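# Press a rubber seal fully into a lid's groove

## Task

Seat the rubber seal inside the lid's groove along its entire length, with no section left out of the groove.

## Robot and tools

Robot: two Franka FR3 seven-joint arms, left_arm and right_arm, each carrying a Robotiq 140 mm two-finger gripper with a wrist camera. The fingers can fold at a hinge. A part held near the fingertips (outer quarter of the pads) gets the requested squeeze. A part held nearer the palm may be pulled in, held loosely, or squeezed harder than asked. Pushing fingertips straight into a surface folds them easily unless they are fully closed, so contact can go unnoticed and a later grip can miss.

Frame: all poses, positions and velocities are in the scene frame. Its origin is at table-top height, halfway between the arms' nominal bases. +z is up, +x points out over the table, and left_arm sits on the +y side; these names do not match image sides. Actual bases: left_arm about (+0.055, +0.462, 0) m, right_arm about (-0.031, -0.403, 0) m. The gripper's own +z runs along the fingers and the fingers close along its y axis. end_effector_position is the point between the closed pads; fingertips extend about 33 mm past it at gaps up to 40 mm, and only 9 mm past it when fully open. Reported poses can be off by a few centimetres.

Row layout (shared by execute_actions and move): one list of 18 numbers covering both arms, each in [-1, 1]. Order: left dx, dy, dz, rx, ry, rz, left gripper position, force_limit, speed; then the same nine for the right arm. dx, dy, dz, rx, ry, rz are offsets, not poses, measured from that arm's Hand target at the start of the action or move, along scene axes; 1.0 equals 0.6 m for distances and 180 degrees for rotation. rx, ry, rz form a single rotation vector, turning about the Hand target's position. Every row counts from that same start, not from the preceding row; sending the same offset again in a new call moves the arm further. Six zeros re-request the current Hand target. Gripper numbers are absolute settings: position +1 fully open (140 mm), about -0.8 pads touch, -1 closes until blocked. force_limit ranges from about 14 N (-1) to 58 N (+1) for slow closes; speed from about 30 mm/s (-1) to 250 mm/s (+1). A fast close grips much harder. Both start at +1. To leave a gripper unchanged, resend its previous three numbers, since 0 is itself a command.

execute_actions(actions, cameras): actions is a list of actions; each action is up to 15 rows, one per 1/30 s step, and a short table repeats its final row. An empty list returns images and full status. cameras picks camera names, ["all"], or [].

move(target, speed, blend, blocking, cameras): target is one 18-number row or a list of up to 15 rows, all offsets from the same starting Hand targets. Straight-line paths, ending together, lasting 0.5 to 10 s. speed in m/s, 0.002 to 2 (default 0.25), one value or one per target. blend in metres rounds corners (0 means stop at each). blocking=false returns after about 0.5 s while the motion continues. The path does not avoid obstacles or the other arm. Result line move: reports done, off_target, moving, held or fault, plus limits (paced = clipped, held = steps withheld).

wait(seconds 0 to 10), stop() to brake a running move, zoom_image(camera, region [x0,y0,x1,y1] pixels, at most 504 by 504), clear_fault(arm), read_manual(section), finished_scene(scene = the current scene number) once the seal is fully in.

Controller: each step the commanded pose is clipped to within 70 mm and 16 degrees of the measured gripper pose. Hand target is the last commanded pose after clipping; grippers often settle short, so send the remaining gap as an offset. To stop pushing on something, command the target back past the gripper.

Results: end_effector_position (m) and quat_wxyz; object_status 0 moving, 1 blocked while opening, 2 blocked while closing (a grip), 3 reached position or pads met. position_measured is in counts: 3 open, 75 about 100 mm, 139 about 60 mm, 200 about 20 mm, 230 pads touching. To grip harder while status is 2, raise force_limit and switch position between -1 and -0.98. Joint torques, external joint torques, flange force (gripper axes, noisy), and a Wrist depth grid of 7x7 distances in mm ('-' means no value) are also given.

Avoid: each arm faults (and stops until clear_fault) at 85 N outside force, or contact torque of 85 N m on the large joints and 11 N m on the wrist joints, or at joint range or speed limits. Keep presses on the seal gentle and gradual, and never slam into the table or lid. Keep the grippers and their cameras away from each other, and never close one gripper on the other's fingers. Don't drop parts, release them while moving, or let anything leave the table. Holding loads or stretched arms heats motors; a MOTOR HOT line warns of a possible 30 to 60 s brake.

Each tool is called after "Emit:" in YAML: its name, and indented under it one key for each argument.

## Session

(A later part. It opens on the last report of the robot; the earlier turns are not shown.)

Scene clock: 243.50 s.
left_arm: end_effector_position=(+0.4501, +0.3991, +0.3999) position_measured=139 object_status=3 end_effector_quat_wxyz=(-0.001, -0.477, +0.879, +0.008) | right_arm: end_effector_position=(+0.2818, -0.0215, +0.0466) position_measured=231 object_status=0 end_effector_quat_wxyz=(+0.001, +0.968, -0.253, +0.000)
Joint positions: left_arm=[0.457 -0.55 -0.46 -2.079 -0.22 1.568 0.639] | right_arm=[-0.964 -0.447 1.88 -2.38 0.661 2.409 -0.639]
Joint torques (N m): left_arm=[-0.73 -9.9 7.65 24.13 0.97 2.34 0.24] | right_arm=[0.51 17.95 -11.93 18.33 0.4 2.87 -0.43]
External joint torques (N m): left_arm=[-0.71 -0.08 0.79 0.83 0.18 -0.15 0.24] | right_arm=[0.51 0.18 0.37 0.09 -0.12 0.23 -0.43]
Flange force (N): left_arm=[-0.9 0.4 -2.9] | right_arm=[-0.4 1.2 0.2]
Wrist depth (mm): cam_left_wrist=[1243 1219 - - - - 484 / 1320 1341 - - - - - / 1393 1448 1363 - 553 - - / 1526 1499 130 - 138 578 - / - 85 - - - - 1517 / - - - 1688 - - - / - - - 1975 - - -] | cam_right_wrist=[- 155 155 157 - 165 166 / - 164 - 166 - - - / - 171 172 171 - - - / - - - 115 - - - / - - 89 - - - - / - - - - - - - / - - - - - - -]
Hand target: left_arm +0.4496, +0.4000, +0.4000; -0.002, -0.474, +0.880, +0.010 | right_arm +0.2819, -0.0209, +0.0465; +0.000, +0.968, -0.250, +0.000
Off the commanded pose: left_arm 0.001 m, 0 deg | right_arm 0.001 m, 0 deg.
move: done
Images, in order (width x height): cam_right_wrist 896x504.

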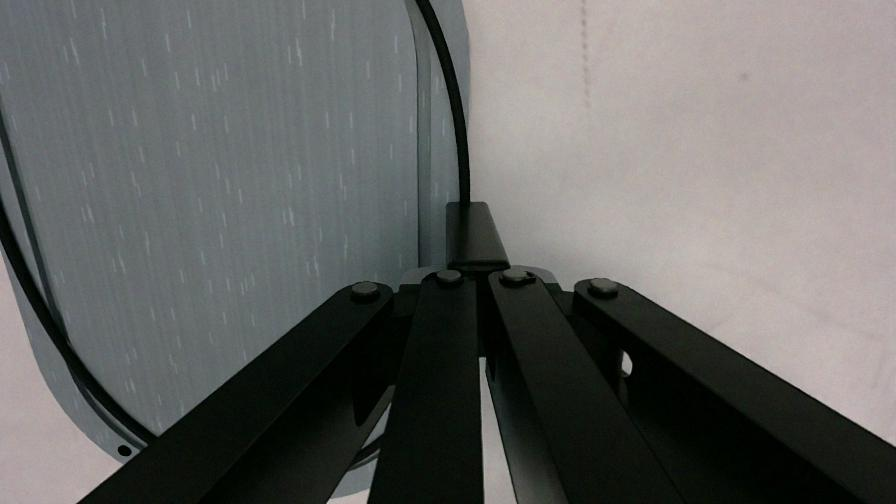

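Emit:
wait:
  seconds: 0.5
  cameras: ["cam_right_wrist"]

Emit:
zoom_image:
  camera: "cam_right_wrist"
  region: [390, 150, 540, 290]

Scene clock: 244.97 s.
left_arm: end_effector_position=(+0.4501, +0.3991, +0.3999) position_measured=139 object_status=3 end_effector_quat_wxyz=(-0.001, -0.477, +0.879, +0.008) | right_arm: end_effector_position=(+0.2818, -0.0215, +0.0466) position_measured=231 object_status=3 end_effector_quat_wxyz=(+0.001, +0.968, -0.253, +0.000)
Joint positions: left_arm=[0.457 -0.55 -0.46 -2.079 -0.22 1.568 0.639] | right_arm=[-0.964 -0.447 1.88 -2.38 0.661 2.409 -0.639]
Joint torques (N m): left_arm=[-0.7 -9.89 7.69 24.08 0.97 2.33 0.22] | right_arm=[0.54 17.93 -11.98 18.36 0.41 2.85 -0.41]
External joint torques (N m): left_arm=[-0.7 -0.14 0.81 0.8 0.19 -0.15 0.22] | right_arm=[0.59 0.02 0.4 0 -0.12 0.19 -0.41]
Flange force (N): left_arm=[-0.8 0.6 -2.8] | right_arm=[-0.6 1.3 0.3]
Wrist depth (mm): cam_left_wrist=[1262 1314 - 483 - - 443 / 1348 1327 514 503 549 506 - / 1424 1408 1377 - 521 578 569 / 1448 1508 130 - 131 619 617 / - 85 - - - - 1634 / - - - 1888 - - - / - - - 1931 - - -] | cam_right_wrist=[- - 157 157 - - - / - - 164 166 - 174 - / - 171 173 170 - - - / - - 178 118 - - - / - - - - - - - / - - - - - - - / - - - - - - -]
Hand target: left_arm +0.4496, +0.4000, +0.4000; -0.002, -0.474, +0.880, +0.010 | right_arm +0.2819, -0.0209, +0.0465; +0.000, +0.968, -0.250, +0.000
Tool commands: left_gripper/position=-0.08 left_gripper/force_limit=-0.5 left_gripper/speed=+0.0 right_gripper/position=-1.0 right_gripper/force_limit=-0.5 right_gripper/speed=-1.0
Off the commanded pose: left_arm 0.001 m, 0 deg | right_arm 0.001 m, 0 deg.
wait: 0.50 s; at rest from the start
Images, in order (width x height): cam_right_wrist 896x504.

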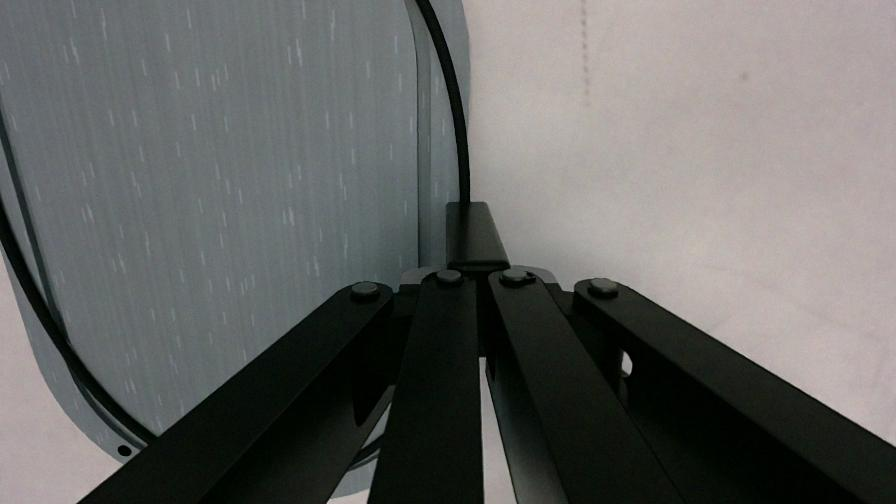

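Scaled by 3.360 from the camera's 896x504 image, which has a finer 1280x720 frame.

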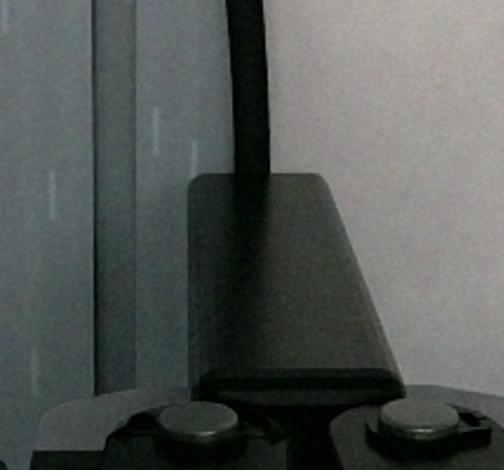

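Emit:
move:
  target: [0,0,0,0,0,0,-0.08,-0.5,0,0,0,0.045,0,0,0,-0.44,-0.5,0]
  speed: 0.1
  cameras: ["cam_right_wrist"]

Emit:
zoom_image:
  camera: "cam_right_wrist"
  region: [370, 0, 540, 290]

Scene clock: 247.47 s.
left_arm: end_effector_position=(+0.4501, +0.3991, +0.3999) position_measured=139 object_status=3 end_effector_quat_wxyz=(-0.001, -0.477, +0.879, +0.008) | right_arm: end_effector_position=(+0.2821, -0.0202, +0.0734) position_measured=185 object_status=3 end_effector_quat_wxyz=(-0.002, +0.969, -0.247, +0.000)
Joint positions: left_arm=[0.457 -0.55 -0.46 -2.079 -0.22 1.568 0.639] | right_arm=[-0.851 -0.42 1.748 -2.376 0.608 2.359 -0.617]
Joint velocities: left_arm=[within noise] | right_arm=[-0.001 0.001 0 0 -0.001 -0.003 0.002]
Joint torques (N m): left_arm=[-0.69 -9.88 7.69 24.19 0.96 2.33 0.22] | right_arm=[1.4 12.93 -12.69 19.43 0.43 2.43 0.23]
External joint torques (N m): left_arm=[-0.63 -0.09 0.89 0.9 0.19 -0.16 0.22] | right_arm=[1.37 -1.06 -0.71 0.13 -0.12 -0.22 0.23]
Flange force (N): left_arm=[-1.1 0.4 -3.1] | right_arm=[-5.3 8.3 -9.6]
Wrist depth (mm): cam_left_wrist=[1255 1249 481 482 476 482 485 / - 1341 516 - 507 - - / 1416 1416 1440 - 532 - - / 1603 1432 129 - 138 - - / - 85 - 1634 121 - - / - - - 1734 - - - / - - - 1874 - - -] | cam_right_wrist=[- - - - - - - / 192 - - 189 - - - / 201 - - 200 214 - - / - - - 201 111 - 218 / - - - - 96 84 - / - - - - - - - / - - - - - - -]
Hand target: left_arm +0.4496, +0.4000, +0.4000; -0.002, -0.474, +0.880, +0.010 | right_arm +0.2819, -0.0209, +0.0735; +0.000, +0.968, -0.250, +0.000
Off the commanded pose: left_arm 0.001 m, 0 deg | right_arm 0.001 m, 0 deg.
move: done
Images, in order (width x height): cam_right_wrist 896x504.

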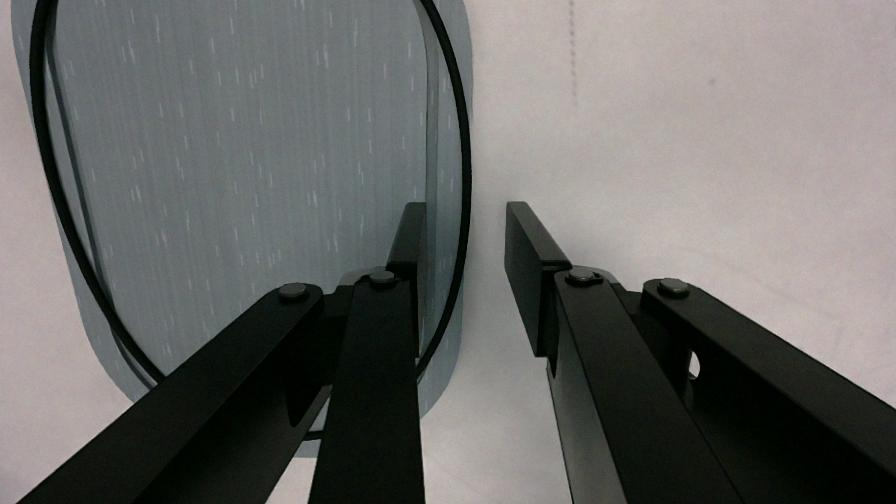

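Scaled by 1.738 from the camera's 896x504 image, which has a finer 1280x720 frame.

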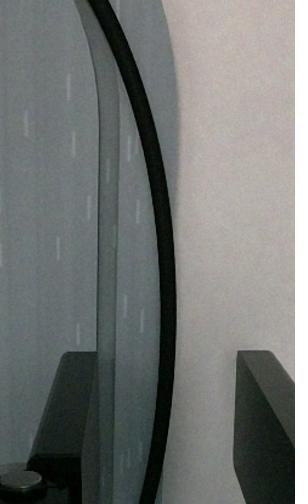

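Emit:
move:
  target: [0,0,0,0,0,0,-0.08,-0.5,0,0.1625,-0.0355,-0.0192,0,0,0.1944,-1,-0.5,0]
  speed: 0.25
  cameras: ["cam_right_wrist"]

Emit:
zoom_image:
  camera: "cam_right_wrist"
  region: [330, 40, 600, 270]

Scene clock: 257.17 s.
left_arm: end_effector_position=(+0.4501, +0.3991, +0.3999) position_measured=139 object_status=3 end_effector_quat_wxyz=(-0.001, -0.477, +0.879, +0.008) | right_arm: end_effector_position=(+0.3797, -0.0424, +0.0617) position_measured=233 object_status=3 end_effector_quat_wxyz=(-0.001, +0.999, +0.047, +0.001)
Joint positions: left_arm=[0.457 -0.55 -0.46 -2.079 -0.22 1.568 0.639] | right_arm=[-1.48 -0.378 2.195 -2.212 0.454 2.389 -1.258]
Joint velocities: left_arm=[within noise] | right_arm=[0.001 0 -0.001 -0.001 0.001 0 -0.005]
Joint torques (N m): left_arm=[-0.74 -9.85 7.65 24.11 0.97 2.33 0.23] | right_arm=[0.49 26.92 -9.11 20.94 0.02 2.45 -0.53]
External joint torques (N m): left_arm=[-0.77 -0.07 0.74 0.82 0.19 -0.16 0.23] | right_arm=[0.62 -0.29 0.43 0.57 -0.57 -0.23 -0.53]
Flange force (N): left_arm=[-0.8 0.3 -2.8] | right_arm=[1.6 -1.3 -0.6]
Wrist depth (mm): cam_left_wrist=[1243 490 471 - - - 443 / 1341 - - 507 - - 514 / 1268 1465 1499 549 543 - - / 1416 1465 - - 138 - 590 / - 85 - - - - - / - - - - - - - / - - - 1902 - - -] | cam_right_wrist=[- 168 171 176 - - - / 178 - 178 179 - - - / - - - 186 - - - / - - - 115 - - - / - - - - - - - / - - - - - - 235 / - - - - - - -]
Hand target: left_arm +0.4496, +0.4000, +0.4000; -0.002, -0.474, +0.880, +0.010 | right_arm +0.3794, -0.0422, +0.0620; +0.000, +0.999, +0.053, +0.000
Off the commanded pose: left_arm 0.001 m, 0 deg | right_arm 0.001 m, 1 deg.
move: done
Images, in order (width x height): cam_right_wrist 896x504.

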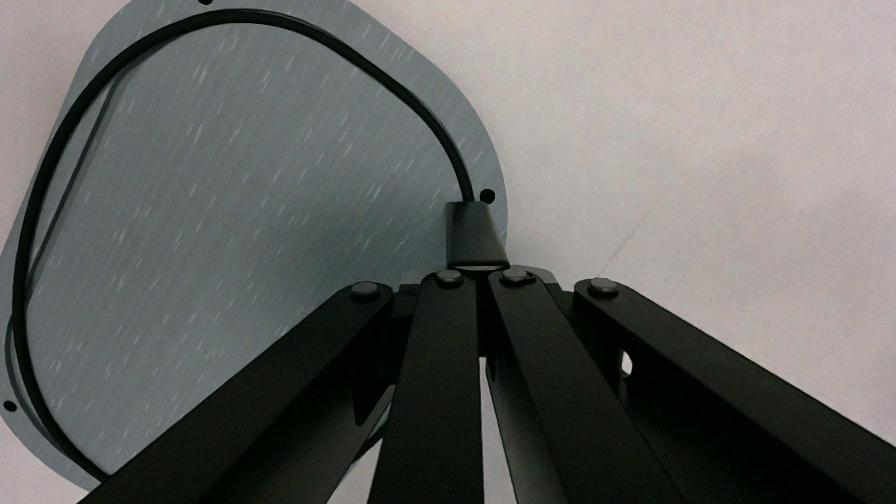

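Scaled by 1.867 from the camera's 896x504 image, which has a finer 1280x720 frame.

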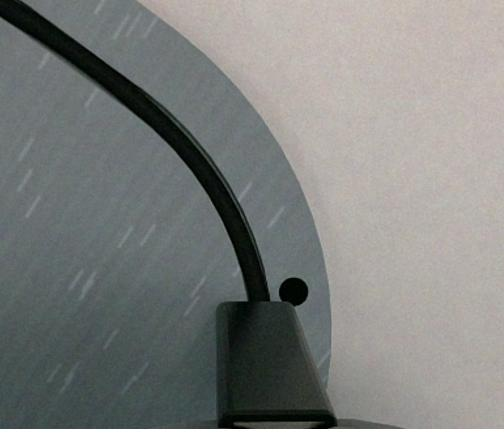

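Emit:
move:
  target:
    - [0,0,0,0,0,0,-0.08,-0.5,0,0,0,-0.0342,0,0,0,-1,-0.5,0]
    - [0,0,0,0,0,0,-0.08,-0.5,0,-0.0165,-0.0073,-0.0142,0,0,-0.0444,-1,-0.5,0]
    - [0,0,0,0,0,0,-0.08,-0.5,0,-0.0163,-0.0007,-0.0342,0,0,-0.0444,-1,-0.5,0]
    - [0,0,0,0,0,0,-0.08,-0.5,0,-0.0163,-0.0007,-0.01,0,0,-0.0444,-1,-0.5,0]
  speed: [0.06,0.08,0.05,0.08]
  blend: [0,0.002,0,0]
  cameras: ["cam_right_wrist"]

Emit:
zoom_image:
  camera: "cam_right_wrist"
  region: [330, 40, 600, 270]

Scene clock: 263.50 s.
left_arm: end_effector_position=(+0.4501, +0.3991, +0.3999) position_measured=139 object_status=3 end_effector_quat_wxyz=(-0.001, -0.477, +0.879, +0.008) | right_arm: end_effector_position=(+0.3698, -0.0418, +0.0559) position_measured=233 object_status=3 end_effector_quat_wxyz=(-0.002, +1.000, -0.014, +0.001)
Joint positions: left_arm=[0.457 -0.55 -0.46 -2.079 -0.22 1.568 0.639] | right_arm=[-1.411 -0.398 2.143 -2.236 0.506 2.398 -1.16]
Joint velocities: left_arm=[within noise] | right_arm=[-0.001 0 -0.002 0 0 -0.002 0.006]
Joint torques (N m): left_arm=[-0.7 -9.88 7.72 24.14 0.97 2.33 0.28] | right_arm=[1.44 25.02 -11.01 20.07 0.13 2.4 0.17]
External joint torques (N m): left_arm=[-0.7 -0.18 0.86 0.91 0.19 -0.14 0.27] | right_arm=[1.39 -0.81 -0.84 0.11 -0.44 -0.28 0.17]
Flange force (N): left_arm=[-0.9 0.7 -3.0] | right_arm=[-4.4 0.7 -5.6]
Wrist depth (mm): cam_left_wrist=[1274 1281 - 484 504 - 468 / 1237 1432 513 520 514 518 498 / 1416 1356 552 - 540 - - / 1424 1440 129 - 138 - 601 / - 85 - - - - 1603 / - - - 1623 - - - / - - - 2072 - - -] | cam_right_wrist=[- 163 166 - - - - / 173 173 173 171 - - 186 / - - 181 180 195 - - / - 195 - 112 - - - / - - - - - - - / - - - - - - - / - - - - - - -]
Hand target: left_arm +0.4496, +0.4000, +0.4000; -0.002, -0.474, +0.880, +0.010 | right_arm +0.3696, -0.0427, +0.0560; +0.000, +1.000, -0.017, +0.000
Off the commanded pose: left_arm 0.001 m, 0 deg | right_arm 0.001 m, 0 deg.
move: done
Images, in order (width x height): cam_right_wrist 896x504.

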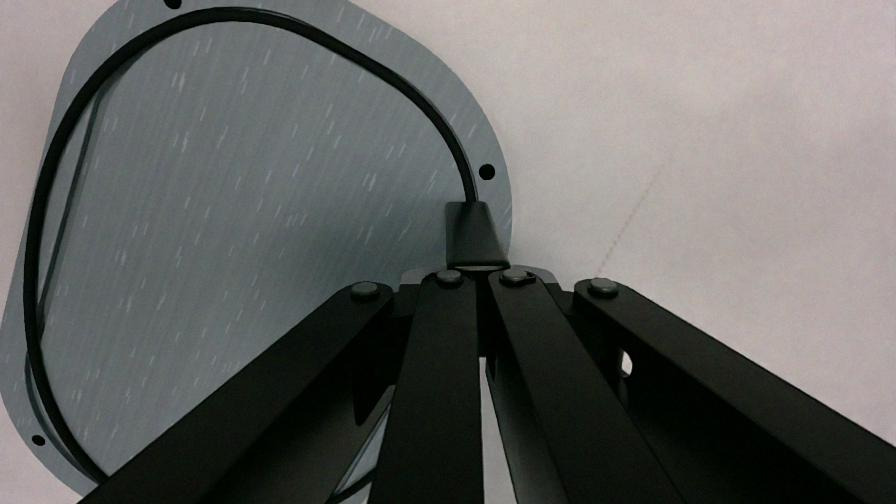

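Scaled by 1.867 from the camera's 896x504 image, which has a finer 1280x720 frame.

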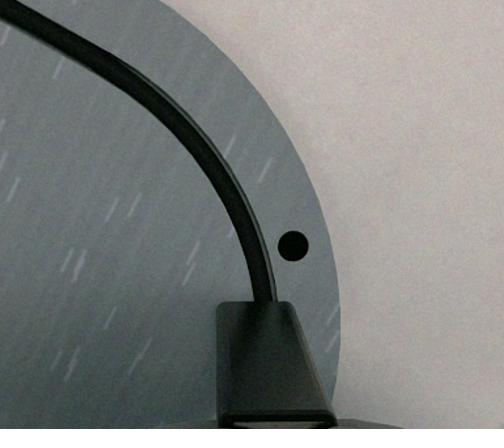

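Emit:
move:
  target:
    - [0,0,0,0,0,0,-0.08,-0.5,0,-0.0177,-0.0053,-0.0042,0,0,-0.0444,-1,-0.5,0]
    - [0,0,0,0,0,0,-0.08,-0.5,0,-0.0163,0.0020,-0.0242,0,0,-0.0444,-1,-0.5,0]
    - [0,0,0,0,0,0,-0.08,-0.5,0,-0.0163,0.0020,-0.0058,0,0,-0.0444,-1,-0.5,0]
    - [0,0,0,0,0,0,-0.08,-0.5,0,-0.0348,-0.0012,-0.0042,0,0,-0.0889,-1,-0.5,0]
    - [0,0,0,0,0,0,-0.08,-0.5,0,-0.0325,0.0060,-0.0242,0,0,-0.0889,-1,-0.5,0]
    - [0,0,0,0,0,0,-0.08,-0.5,0,-0.0325,0.0060,-0.0058,0,0,-0.0889,-1,-0.5,0]
    - [0,0,0,0,0,0,-0.08,-0.5,0,-0.0510,0.0053,-0.0042,0,0,-0.1333,-1,-0.5,0]
    - [0,0,0,0,0,0,-0.08,-0.5,0,-0.0477,0.0122,-0.0242,0,0,-0.1333,-1,-0.5,0]
    - [0,0,0,0,0,0,-0.08,-0.5,0,-0.0477,0.0122,0,0,0,-0.1333,-1,-0.5,0]
  speed: [0.15,0.06,0.1,0.15,0.06,0.1,0.15,0.06,0.1]
  blend: [0.002,0,0.002,0.002,0,0.002,0.002,0,0]
  cameras: ["cam_right_wrist"]

Emit:
zoom_image:
  camera: "cam_right_wrist"
  region: [330, 40, 600, 270]

Scene clock: 270.77 s.
left_arm: end_effector_position=(+0.4501, +0.3991, +0.3999) position_measured=139 object_status=3 end_effector_quat_wxyz=(-0.001, -0.477, +0.879, +0.008) | right_arm: end_effector_position=(+0.3414, -0.0341, +0.0563) position_measured=233 object_status=3 end_effector_quat_wxyz=(-0.002, +0.975, -0.221, +0.000)
Joint positions: left_arm=[0.457 -0.55 -0.46 -2.079 -0.22 1.568 0.639] | right_arm=[-1.168 -0.483 1.949 -2.277 0.659 2.356 -0.801]
Joint velocities: left_arm=[within noise] | right_arm=[0.001 0 -0.001 0 0.001 -0.004 0.004]
Joint torques (N m): left_arm=[-0.69 -9.9 7.65 24.14 0.96 2.33 0.26] | right_arm=[1.4 20.27 -13.67 18.91 0.42 2.43 0.13]
External joint torques (N m): left_arm=[-0.68 -0.13 0.78 0.85 0.18 -0.16 0.26] | right_arm=[1.51 -1.36 -0.18 0.04 -0.15 -0.25 0.13]
Flange force (N): left_arm=[-0.9 0.5 -2.9] | right_arm=[-4.0 1.6 -3.7]
Wrist depth (mm): cam_left_wrist=[1262 1268 486 - - - 480 / 1432 1341 518 521 - 518 - / 1400 1424 1268 - - - 563 / 1508 1535 119 - 138 - 1424 / - 85 - - - - 1623 / - - - 1931 - - - / - - - 2023 - - -] | cam_right_wrist=[- 164 166 172 - - - / 172 - 172 173 - - - / - - - - - - - / - 186 187 116 - - - / 201 - - - - - - / - - - - - - - / - - - - - - -]
Hand target: left_arm +0.4496, +0.4000, +0.4000; -0.002, -0.474, +0.880, +0.010 | right_arm +0.3410, -0.0353, +0.0560; +0.000, +0.975, -0.224, +0.000
Off the commanded pose: left_arm 0.001 m, 0 deg | right_arm 0.001 m, 0 deg.
move: done
Images, in order (width x height): cam_right_wrist 896x504.

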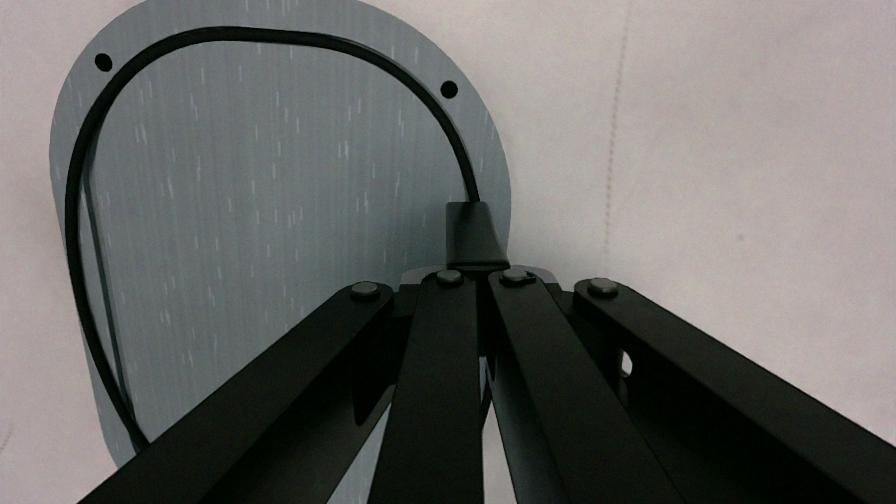

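Scaled by 1.867 from the camera's 896x504 image, which has a finer 1280x720 frame.

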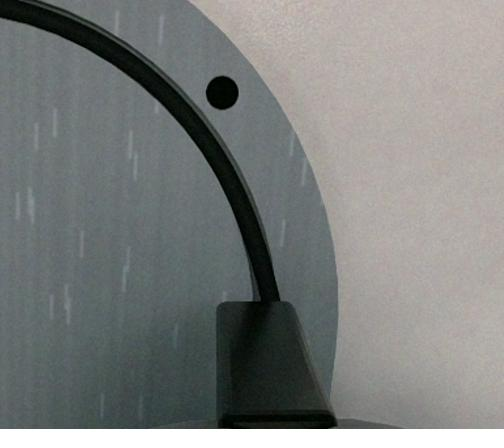

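Emit:
move:
  target: [0,0,0,0,0,0,-0.08,-0.5,0,-0.03,0.0166,0.0667,0,0,0,-0.44,-0.5,0]
  speed: 0.2
  cameras: ["cam_right_wrist"]

Emit:
zoom_image:
  camera: "cam_right_wrist"
  region: [330, 0, 500, 240]

Scene clock: 273.07 s.
left_arm: end_effector_position=(+0.4501, +0.3991, +0.3999) position_measured=139 object_status=3 end_effector_quat_wxyz=(-0.001, -0.477, +0.879, +0.008) | right_arm: end_effector_position=(+0.3238, -0.0244, +0.0965) position_measured=185 object_status=3 end_effector_quat_wxyz=(-0.001, +0.976, -0.219, +0.001)
Joint positions: left_arm=[0.457 -0.55 -0.46 -2.079 -0.22 1.568 0.639] | right_arm=[-0.965 -0.436 1.762 -2.282 0.579 2.285 -0.718]
Joint velocities: left_arm=[within noise] | right_arm=[-0.001 0 0 -0.001 0 -0.001 0.006]
Joint torques (N m): left_arm=[-0.7 -9.84 7.71 24.16 0.97 2.34 0.22] | right_arm=[1.44 14.75 -13.25 19.66 0.48 2.38 0.1]
External joint torques (N m): left_arm=[-0.71 -0.09 0.84 0.89 0.19 -0.15 0.22] | right_arm=[1.42 -1.07 -0.44 -0.53 -0.12 -0.29 0.1]
Flange force (N): left_arm=[-1.0 0.3 -3.1] | right_arm=[-6.1 8.3 -6.3]
Wrist depth (mm): cam_left_wrist=[1370 1231 484 - 463 - 478 / 1341 1274 - - 505 - - / 1456 1408 - - - - 554 / 1456 1573 - 570 138 580 1440 / - 85 - - - - 1593 / - - - 1795 - - - / - - - 1888 - - -] | cam_right_wrist=[- 201 - 205 - - - / - - - - - - - / - - 224 - - - - / - 236 236 233 139 - - / - - 89 246 96 83 - / - - - - - - - / - - - - - - -]
Hand target: left_arm +0.4496, +0.4000, +0.4000; -0.002, -0.474, +0.880, +0.010 | right_arm +0.3230, -0.0254, +0.0960; +0.000, +0.975, -0.224, +0.000
Off the commanded pose: left_arm 0.001 m, 0 deg | right_arm 0.001 m, 1 deg.
move: done
Images, in order (width x height): cam_right_wrist 896x504.

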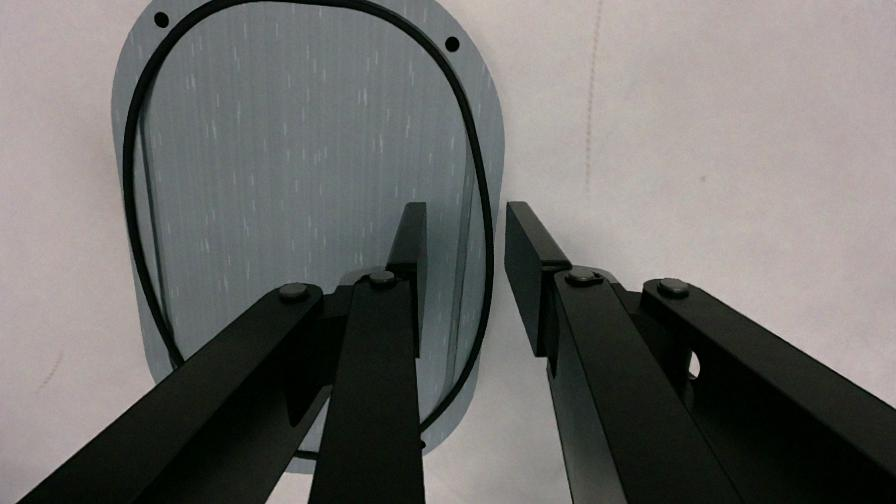

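Scaled by 2.100 from the camera's 896x504 image, which has a finer 1280x720 frame.

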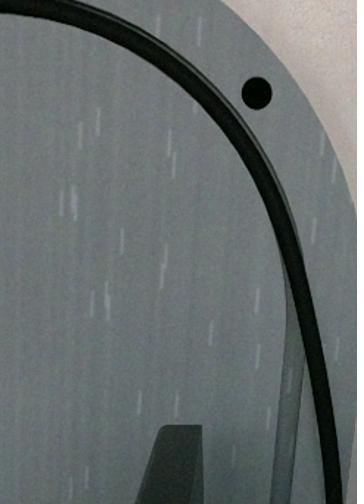

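Emit:
move:
  target:
    - [0,0,0,0,0,0,-0.08,-0.5,0,0.0032,-0.018,-0.05,0,0,0,-0.44,-0.5,0]
    - [0,0,0,0,0,0,-0.08,-0.5,0,0.0032,-0.018,-0.0833,0,0,0,-0.44,-0.5,0]
    - [0,0,0,0,0,0,-0.08,-0.5,0,0.0032,-0.018,-0.0833,0,0,0,-1,-0.5,-1]
  speed: [0.2,0.08,0.05]
  blend: [0.005,0,0]
  cameras: ["cam_right_wrist"]

Emit:
zoom_image:
  camera: "cam_right_wrist"
  region: [390, 150, 540, 290]

Scene clock: 277.53 s.
left_arm: end_effector_position=(+0.4501, +0.3991, +0.3999) position_measured=139 object_status=3 end_effector_quat_wxyz=(-0.001, -0.477, +0.879, +0.008) | right_arm: end_effector_position=(+0.3246, -0.0373, +0.0457) position_measured=231 object_status=0 end_effector_quat_wxyz=(+0.001, +0.974, -0.228, +0.000)
Joint positions: left_arm=[0.457 -0.55 -0.46 -2.079 -0.22 1.568 0.639] | right_arm=[-1.128 -0.476 1.946 -2.321 0.669 2.387 -0.777]
Joint torques (N m): left_arm=[-0.7 -9.88 7.68 24.15 0.96 2.33 0.24] | right_arm=[0.58 20.81 -12.67 18.9 0.42 2.86 -0.45]
External joint torques (N m): left_arm=[-0.64 -0.03 0.83 0.79 0.19 -0.16 0.24] | right_arm=[0.51 0.03 0.3 0.52 -0.13 0.22 -0.45]
Flange force (N): left_arm=[-1.1 0.4 -2.8] | right_arm=[0.0 -0.5 0.3]
Wrist depth (mm): cam_left_wrist=[1243 1268 - 486 - 493 453 / 1348 1334 503 - 516 503 502 / 1393 1408 1424 - 554 - - / 1465 1424 130 - 138 - 1526 / - 85 - 636 - - 1563 / - - - - - - - / - - - 1807 - - -] | cam_right_wrist=[- 156 156 - - - - / - - 163 - 177 - - / - - - 168 - - 184 / - - 181 112 194 - - / - - - - - - - / - - - - - - - / - - - - - - -]
Hand target: left_arm +0.4496, +0.4000, +0.4000; -0.002, -0.474, +0.880, +0.010 | right_arm +0.3249, -0.0362, +0.0460; +0.000, +0.975, -0.224, +0.000
Off the commanded pose: left_arm 0.001 m, 0 deg | right_arm 0.001 m, 0 deg.
move: done
Images, in order (width x height): cam_right_wrist 896x504.

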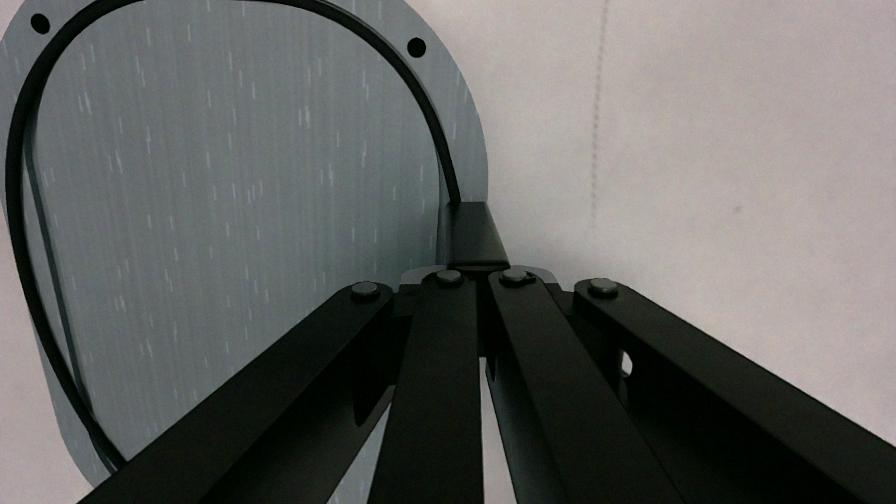

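Scaled by 3.360 from the camera's 896x504 image, which has a finer 1280x720 frame.

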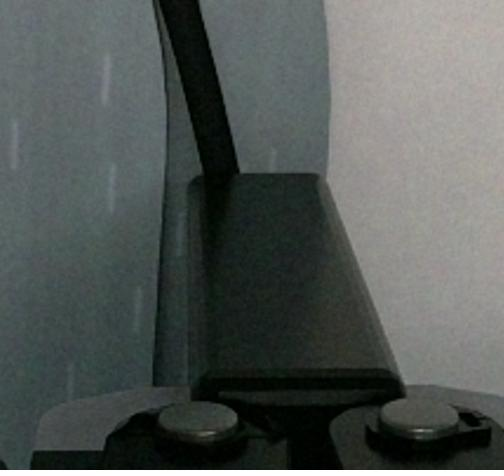

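Emit:
move:
  target: [0,0,0,0,0,0,-0.08,-0.5,0,0,0,0.012,0,0,0,-1,-0.5,-1]
  speed: 0.06
  cameras: ["cam_right_wrist"]

Emit:
zoom_image:
  camera: "cam_right_wrist"
  region: [390, 150, 540, 290]

Scene clock: 280.20 s.
left_arm: end_effector_position=(+0.4501, +0.3991, +0.3999) position_measured=139 object_status=3 end_effector_quat_wxyz=(-0.001, -0.477, +0.879, +0.008) | right_arm: end_effector_position=(+0.3252, -0.0360, +0.0527) position_measured=231 object_status=3 end_effector_quat_wxyz=(-0.001, +0.975, -0.224, +0.000)
Joint positions: left_arm=[0.457 -0.55 -0.46 -2.079 -0.22 1.568 0.639] | right_arm=[-1.106 -0.466 1.92 -2.321 0.658 2.379 -0.777]
Joint velocities: left_arm=[within noise] | right_arm=[0.001 0.001 -0.002 0 0 -0.004 0]
Joint torques (N m): left_arm=[-0.75 -9.84 7.66 24.14 0.96 2.33 0.21] | right_arm=[1.27 19.31 -13.33 19.2 0.11 2.36 0.04]
External joint torques (N m): left_arm=[-0.75 -0.07 0.78 0.86 0.18 -0.16 0.2] | right_arm=[1.25 -0.61 -0.48 0.56 -0.44 -0.3 0.04]
Flange force (N): left_arm=[-0.9 0.3 -3.0] | right_arm=[-3.5 2.3 -6.7]
Wrist depth (mm): cam_left_wrist=[1377 1262 474 - 487 483 459 / 1348 1334 - - 485 - - / 1393 1456 - - - 539 - / 1448 1526 129 - 138 - 1544 / - 85 - - - - - / - - - - - - - / - - - 1931 - - -] | cam_right_wrist=[160 - 163 - 171 - - / - - 171 167 179 - - / - 183 - 176 - - - / - 189 - 112 - - - / 202 201 - - - - - / - - - - - - - / - - - - - - -]
Hand target: left_arm +0.4496, +0.4000, +0.4000; -0.002, -0.474, +0.880, +0.010 | right_arm +0.3249, -0.0362, +0.0532; +0.000, +0.975, -0.224, +0.000
Off the commanded pose: left_arm 0.001 m, 0 deg | right_arm 0.001 m, 0 deg.
move: done
Images, in order (width x height): cam_right_wrist 896x504.

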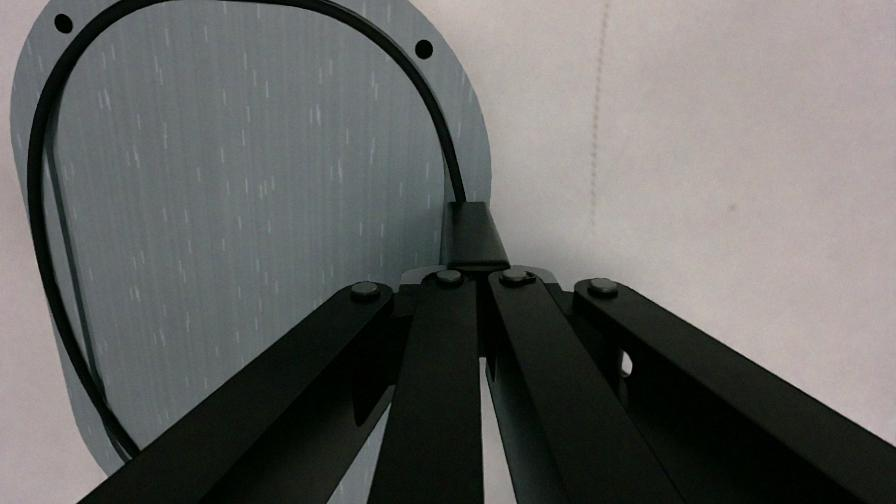

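Scaled by 3.360 from the camera's 896x504 image, which has a finer 1280x720 frame.

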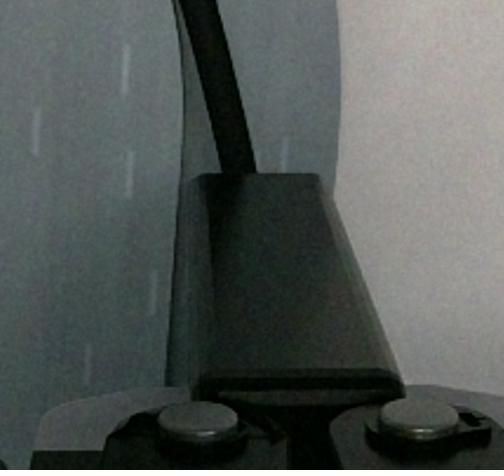

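Emit:
move:
  target: [0,0,0,0,0,0,-0.08,-0.5,0,0,0,-0.0203,0,0,0,-1,-0.5,0]
  speed: 0.05

Scene clock: 281.60 s.
left_arm: end_effector_position=(+0.4501, +0.3991, +0.3999) position_measured=139 object_status=3 end_effector_quat_wxyz=(-0.001, -0.477, +0.879, +0.008) | right_arm: end_effector_position=(+0.3257, -0.0316, +0.0451) position_measured=231 object_status=3 end_effector_quat_wxyz=(-0.004, +0.974, -0.225, +0.000)
Joint positions: left_arm=[0.457 -0.55 -0.46 -2.079 -0.22 1.568 0.639] | right_arm=[-1.142 -0.475 1.964 -2.314 0.677 2.395 -0.782]
Joint velocities: left_arm=[within noise] | right_arm=[-0.002 0.002 0.002 0.002 0.001 0.004 0.001]
Joint torques (N m): left_arm=[-0.67 -9.88 7.66 24.14 0.97 2.33 0.23] | right_arm=[-1.32 17.74 -10.92 14.02 0.38 2.83 -0.41]
External joint torques (N m): left_arm=[-0.67 -0.12 0.77 0.85 0.19 -0.16 0.23] | right_arm=[-1.39 -3.64 2.03 -4.5 -0.16 0.15 -0.41]
Flange force (N): left_arm=[-0.9 0.4 -2.9] | right_arm=[4.2 -1.5 18.6]
Wrist depth (mm): cam_left_wrist=[1274 1262 - 483 489 - 484 / 1348 1348 507 535 - 502 510 / 1432 1400 1370 - 539 - - / 1473 1490 130 - 138 - 1385 / - 85 - 665 - - - / - - - 1710 - - - / - - - 1847 - - -] | cam_right_wrist=[156 - 155 155 - 165 - / 162 162 - - 175 - - / - - - - - - - / - - - 112 - - - / - - - - - - 205 / - - - - - - - / - - - - - - -]
Hand target: left_arm +0.4496, +0.4000, +0.4000; -0.002, -0.474, +0.880, +0.010 | right_arm +0.3249, -0.0362, +0.0410; +0.000, +0.975, -0.224, +0.000
Off the commanded pose: left_arm 0.001 m, 0 deg | right_arm 0.006 m, 0 deg.
move: off_target (right_arm)

Emit:
execute_actions:
  actions: []
  cameras: ["cam_right_wrist"]

Emit:
zoom_image:
  camera: "cam_right_wrist"
  region: [390, 150, 540, 290]

Scene clock: 282.23 s.
left_arm: end_effector_position=(+0.4501, +0.3991, +0.3999) position_measured=139 object_status=3 end_effector_quat_wxyz=(-0.001, -0.477, +0.879, +0.008) | right_arm: end_effector_position=(+0.3257, -0.0314, +0.0451) position_measured=231 object_status=3 end_effector_quat_wxyz=(-0.004, +0.974, -0.225, +0.000)
Joint positions: left_arm=[0.457 -0.55 -0.46 -2.079 -0.22 1.568 0.639] | right_arm=[-1.142 -0.475 1.964 -2.314 0.677 2.396 -0.783]
Joint velocities: within noise
Joint torques (N m): left_arm=[-0.67 -9.87 7.7 24.11 0.96 2.34 0.23] | right_arm=[-1.48 17.31 -11.13 14.06 0.39 2.87 -0.46]
External joint torques (N m): left_arm=[-0.7 -0.09 0.78 0.78 0.18 -0.15 0.23] | right_arm=[-1.48 -4.06 1.86 -4.43 -0.16 0.19 -0.45]
Flange force (N): left_arm=[-0.8 0.5 -2.7] | right_arm=[4.7 -2.3 19.1]
Wrist depth (mm): cam_left_wrist=[1243 1237 467 484 494 493 470 / 1281 1341 - - - - - / 1370 1356 - - - 559 - / 1274 1563 - - 138 591 1535 / - 85 - 1593 121 - 1623 / - - - 1782 - - - / - - - 1874 - - -] | cam_right_wrist=[156 - 156 156 - - - / 164 - 161 - - - - / - 172 174 169 180 - - / - 181 179 112 - - - / - - 94 - - - - / - - - - - - - / - - - - - - -]
Hand target: left_arm +0.4496, +0.4000, +0.4000; -0.002, -0.474, +0.880, +0.010 | right_arm +0.3249, -0.0362, +0.0410; +0.000, +0.975, -0.224, +0.000
Tool commands: left_gripper/position=-0.08 left_gripper/force_limit=-0.5 left_gripper/speed=+0.0 right_gripper/position=-1.0 right_gripper/force_limit=-0.5 right_gripper/speed=+0.0
Off the commanded pose: left_arm 0.001 m, 0 deg | right_arm 0.006 m, 0 deg.
Images, in order (width x height): cam_right_wrist 896x504.

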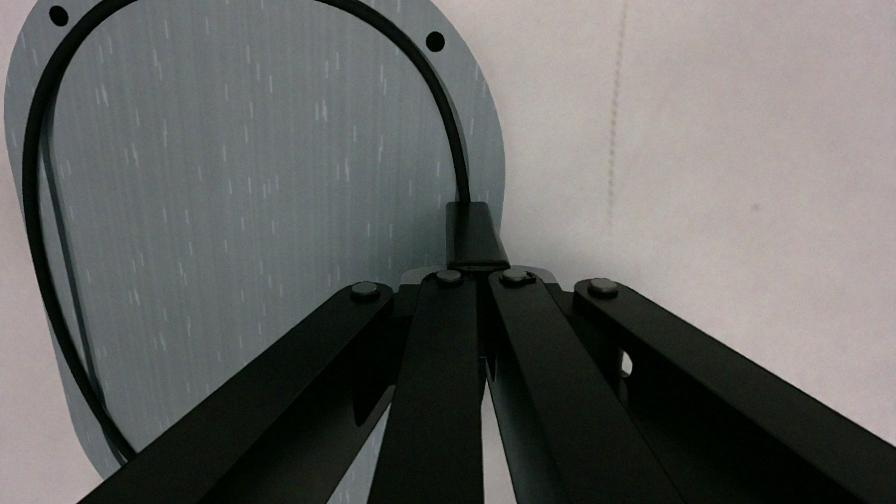

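Scaled by 3.360 from the camera's 896x504 image, which has a finer 1280x720 frame.

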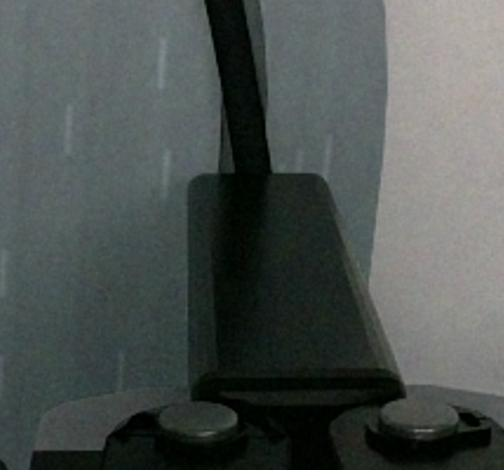

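Emit:
move:
  target:
    - [0,0,0,0,0,0,-0.08,-0.5,0,0.0013,0.008,0.021,0,0,0,-1,-0.5,0]
    - [0,0,0,0,0,0,-0.08,-0.5,0,-0.03,0.02,0.09,0,0,0,-1,-0.5,0]
  speed: [0.08,0.2]
  blend: [0.003,0]
  cameras: ["cam_right_wrist"]

Emit:
zoom_image:
  camera: "cam_right_wrist"
  region: [360, 0, 560, 270]

Scene clock: 285.07 s.
left_arm: end_effector_position=(+0.4501, +0.3991, +0.3999) position_measured=139 object_status=3 end_effector_quat_wxyz=(-0.001, -0.477, +0.879, +0.008) | right_arm: end_effector_position=(+0.3078, -0.0234, +0.0956) position_measured=231 object_status=3 end_effector_quat_wxyz=(-0.001, +0.976, -0.219, +0.001)
Joint positions: left_arm=[0.457 -0.55 -0.46 -2.079 -0.22 1.568 0.639] | right_arm=[-0.889 -0.412 1.72 -2.319 0.559 2.304 -0.682]
Joint velocities: left_arm=[within noise] | right_arm=[0 -0.001 0 0.001 0 0 0.005]
Joint torques (N m): left_arm=[-0.73 -9.89 7.71 24.18 0.97 2.33 0.24] | right_arm=[1.44 12.72 -12.6 19.7 0.83 2.41 0.25]
External joint torques (N m): left_arm=[-0.71 -0.15 0.84 0.87 0.19 -0.16 0.24] | right_arm=[1.33 -1.07 -0.63 -0.49 0.23 -0.24 0.25]
Flange force (N): left_arm=[-0.9 0.6 -3.0] | right_arm=[-6.6 9.7 -7.4]
Wrist depth (mm): cam_left_wrist=[1281 488 478 - 487 482 453 / 1363 1393 - - - 523 - / 1456 1432 1517 - - - - / 1440 1499 130 - 138 - 1416 / - 85 - 571 - - 1613 / - - - - - - - / - - - 1991 - - -] | cam_right_wrist=[- - - 202 - - - / - - - 218 - - - / - - - 222 - 236 - / - - - 112 - - - / - - - - - - - / - - - - - - - / - - - - - - -]
Hand target: left_arm +0.4496, +0.4000, +0.4000; -0.002, -0.474, +0.880, +0.010 | right_arm +0.3069, -0.0242, +0.0950; +0.000, +0.975, -0.224, +0.000
Off the commanded pose: left_arm 0.001 m, 0 deg | right_arm 0.001 m, 1 deg.
move: done
Images, in order (width x height): cam_right_wrist 896x504.

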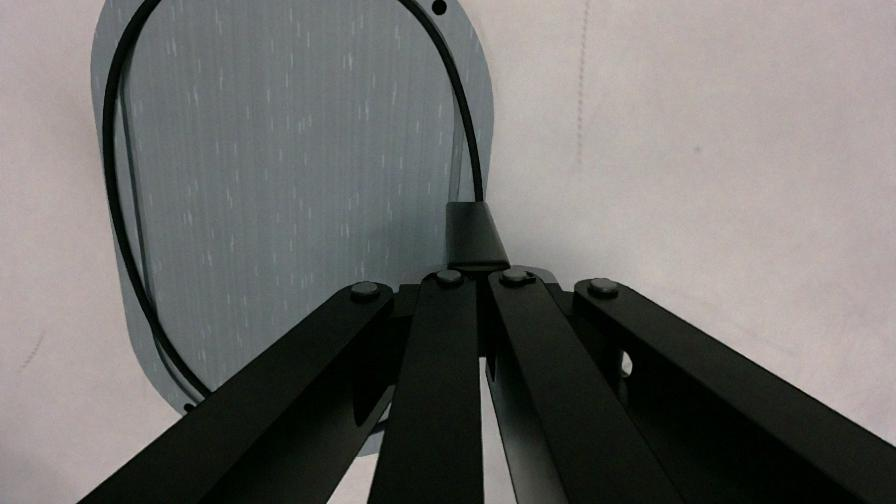

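Scaled by 1.867 from the camera's 896x504 image, which has a finer 1280x720 frame.

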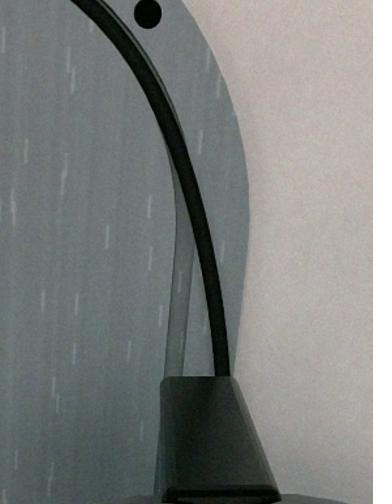

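Emit:
move:
  target: [0,0,0,0,0,0,-0.08,-0.5,0,0.0472,-0.0268,-0.0533,0,0,0.0611,-0.58,-0.5,0]
  speed: 0.2
  cameras: ["cam_right_wrist"]

Emit:
zoom_image:
  camera: "cam_right_wrist"
  region: [380, 100, 550, 290]

Scene clock: 293.20 s.
left_arm: end_effector_position=(+0.4501, +0.3991, +0.3999) position_measured=139 object_status=3 end_effector_quat_wxyz=(-0.001, -0.477, +0.879, +0.008) | right_arm: end_effector_position=(+0.3346, -0.0408, +0.0627) position_measured=202 object_status=3 end_effector_quat_wxyz=(+0.000, +0.991, -0.136, -0.001)
Joint positions: left_arm=[0.457 -0.55 -0.46 -2.079 -0.22 1.568 0.639] | right_arm=[-1.164 -0.393 1.952 -2.313 0.548 2.387 -0.903]
Joint velocities: left_arm=[within noise] | right_arm=[0 0 0 0 0 0 -0.004]
Joint torques (N m): left_arm=[-0.71 -9.86 7.69 24.17 0.97 2.33 0.24] | right_arm=[0.58 19.88 -10.57 20.08 0 2.88 -0.5]
External joint torques (N m): left_arm=[-0.78 -0.18 0.72 0.92 0.18 -0.15 0.24] | right_arm=[0.5 0 0.29 0.4 -0.56 0.21 -0.5]
Flange force (N): left_arm=[-0.7 0.4 -3.1] | right_arm=[-0.3 0.5 -1.0]
Wrist depth (mm): cam_left_wrist=[1307 1563 - - - 479 477 / 1348 - - 510 - 513 - / 1393 1448 - 511 532 - - / 1440 1490 130 - 132 - 1526 / - - - - - - 1603 / - - - 1757 - - - / - - - 1860 - - -] | cam_right_wrist=[- 174 - 174 - - - / - - - 183 - - - / - - - 186 - - - / 199 - - 192 108 208 - / - - - - 94 82 - / - - - - - - - / - - - - - - -]
Hand target: left_arm +0.4496, +0.4000, +0.4000; -0.002, -0.474, +0.880, +0.010 | right_arm +0.3352, -0.0403, +0.0630; +0.000, +0.992, -0.130, +0.000
Off the commanded pose: left_arm 0.001 m, 0 deg | right_arm 0.001 m, 1 deg.
move: done
Images, in order (width x height): cam_right_wrist 896x504.

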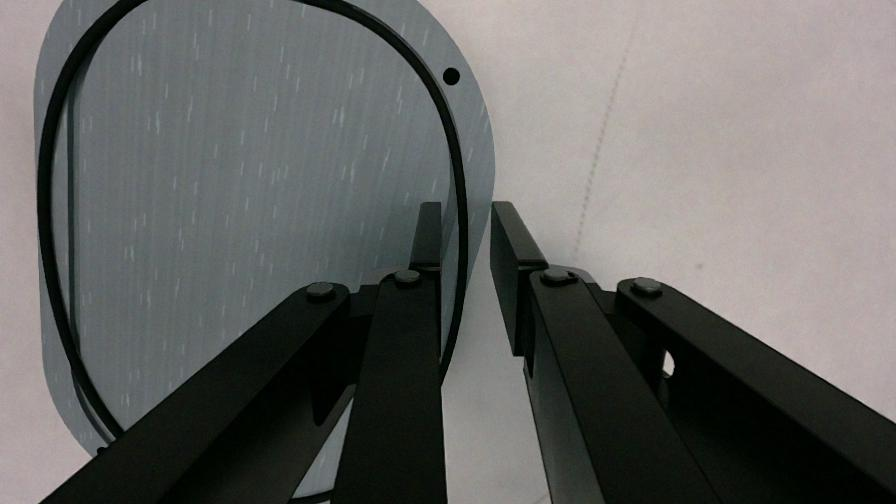

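Scaled by 2.653 from the camera's 896x504 image, which has a finer 1280x720 frame.

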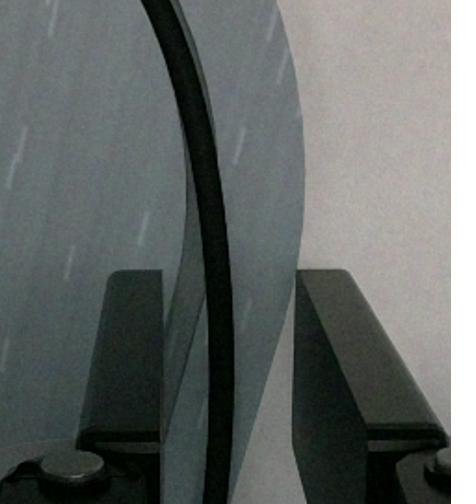

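Emit:
move:
  target:
    - [0,0,0,0,0,0,-0.08,-0.5,0,-0.0003,-0.0005,-0.0283,0,0,0,-0.58,-0.5,0]
    - [0,0,0,0,0,0,-0.08,-0.5,0,-0.0003,-0.0005,-0.0283,0,0,0,-1,-0.5,-1]
  speed: [0.08,0.05]
  cameras: ["cam_right_wrist"]

Emit:
zoom_image:
  camera: "cam_right_wrist"
  region: [380, 100, 550, 290]

Scene clock: 296.13 s.
left_arm: end_effector_position=(+0.4501, +0.3991, +0.3999) position_measured=139 object_status=3 end_effector_quat_wxyz=(-0.001, -0.477, +0.879, +0.008) | right_arm: end_effector_position=(+0.3353, -0.0407, +0.0464) position_measured=231 object_status=3 end_effector_quat_wxyz=(+0.000, +0.991, -0.132, +0.000)
Joint positions: left_arm=[0.457 -0.55 -0.46 -2.079 -0.22 1.568 0.639] | right_arm=[-1.228 -0.417 2.026 -2.314 0.58 2.419 -0.929]
Joint torques (N m): left_arm=[-0.73 -9.91 7.72 24.18 0.97 2.34 0.21] | right_arm=[0.48 22.04 -10.86 18.66 0.44 2.9 -0.41]
External joint torques (N m): left_arm=[-0.75 -0.23 0.82 0.96 0.18 -0.14 0.21] | right_arm=[0.51 -0.13 0.34 -0.45 -0.11 0.22 -0.41]
Flange force (N): left_arm=[-0.8 0.5 -3.1] | right_arm=[-1.3 2.0 0.8]
Wrist depth (mm): cam_left_wrist=[1268 - - - 484 479 470 / 1341 1377 - - - - - / 1424 1456 1348 - - - - / 1334 1499 130 564 138 - 1782 / - 85 - - - - 1563 / - - - - - - - / - - - 1688 - - -] | cam_right_wrist=[158 - 155 158 - - - / 164 - - - - - - / - - - 174 - - - / - 182 181 126 - - - / - - 89 - - - - / - - - - - - - / - - - - - - -]
Hand target: left_arm +0.4496, +0.4000, +0.4000; -0.002, -0.474, +0.880, +0.010 | right_arm +0.3350, -0.0406, +0.0461; +0.000, +0.992, -0.130, +0.000
Off the commanded pose: left_arm 0.001 m, 0 deg | right_arm 0.000 m, 0 deg.
move: done
Images, in order (width x height): cam_right_wrist 896x504.

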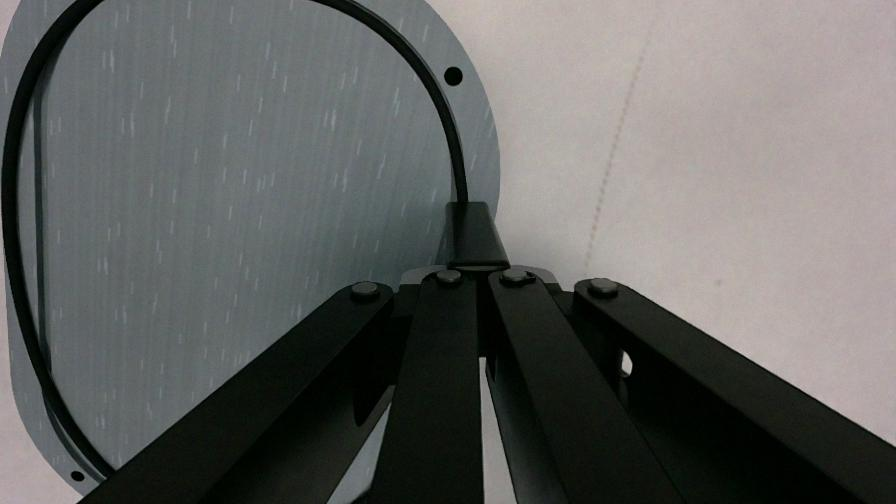

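Scaled by 2.653 from the camera's 896x504 image, which has a finer 1280x720 frame.

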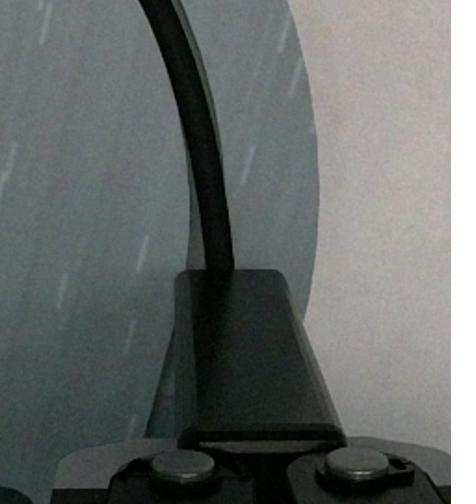

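Emit:
move:
  target: [0,0,0,0,0,0,-0.08,-0.5,0,0,0,0.015,0,0,0,-1,-0.5,-1]
  speed: 0.06
  cameras: ["cam_right_wrist"]

Emit:
zoom_image:
  camera: "cam_right_wrist"
  region: [380, 100, 550, 290]

Scene clock: 298.07 s.
left_arm: end_effector_position=(+0.4501, +0.3991, +0.3999) position_measured=139 object_status=3 end_effector_quat_wxyz=(-0.001, -0.477, +0.879, +0.008) | right_arm: end_effector_position=(+0.3356, -0.0395, +0.0551) position_measured=231 object_status=3 end_effector_quat_wxyz=(-0.002, +0.992, -0.128, +0.001)
Joint positions: left_arm=[0.457 -0.55 -0.46 -2.079 -0.22 1.568 0.639] | right_arm=[-1.199 -0.401 1.992 -2.314 0.563 2.408 -0.927]
Joint velocities: left_arm=[within noise] | right_arm=[0.002 0.001 -0.002 0 0 -0.004 0]
Joint torques (N m): left_arm=[-0.7 -9.85 7.7 24.16 0.98 2.34 0.24] | right_arm=[1.52 20.33 -11.2 19.42 0.14 2.36 0.21]
External joint torques (N m): left_arm=[-0.68 0.03 0.81 0.83 0.19 -0.15 0.24] | right_arm=[1.57 -0.68 -0.24 0.06 -0.42 -0.32 0.21]
Flange force (N): left_arm=[-1.2 0.2 -2.9] | right_arm=[-5.6 2.8 -6.7]
Wrist depth (mm): cam_left_wrist=[1294 1307 - 493 - 484 483 / 1294 1385 - - - - 509 / 1416 1393 1440 - - - 535 / 1535 1544 129 - 138 - 600 / - 85 - 1782 - - 1644 / - - - 1677 - - - / - - - 1888 - - -] | cam_right_wrist=[164 - 164 - - - - / - - - 174 - - - / - 180 - 179 - - - / - - 189 115 - - - / - - - - - - - / - - - - - - - / - - - - - - -]
Hand target: left_arm +0.4496, +0.4000, +0.4000; -0.002, -0.474, +0.880, +0.010 | right_arm +0.3350, -0.0406, +0.0551; +0.000, +0.992, -0.130, +0.000
Off the commanded pose: left_arm 0.001 m, 0 deg | right_arm 0.001 m, 0 deg.
move: done
Images, in order (width x height): cam_right_wrist 896x504.

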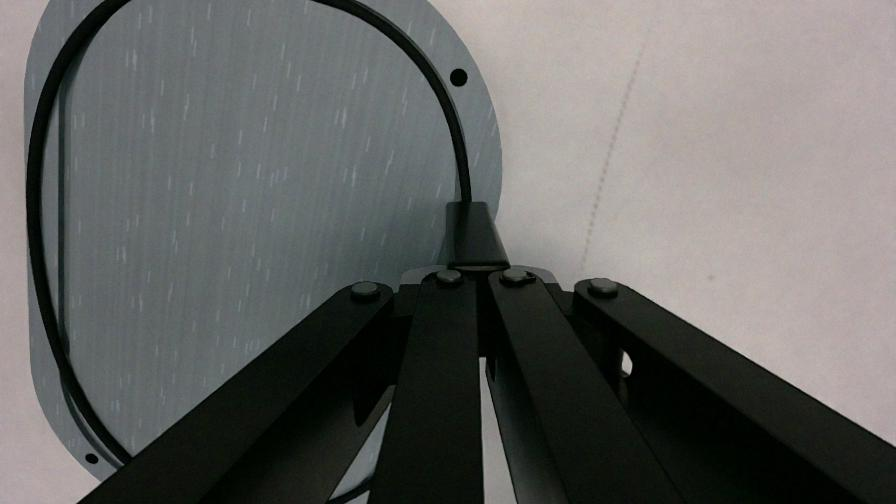

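Scaled by 2.653 from the camera's 896x504 image, which has a finer 1280x720 frame.

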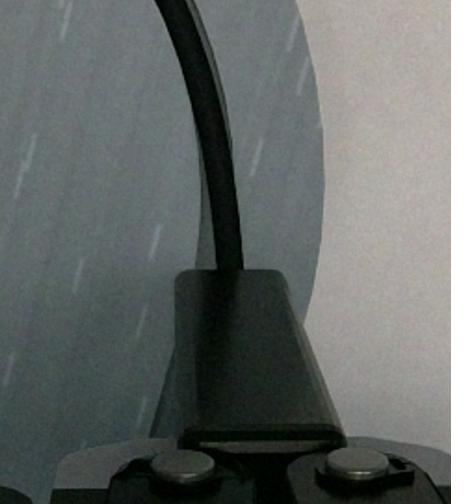

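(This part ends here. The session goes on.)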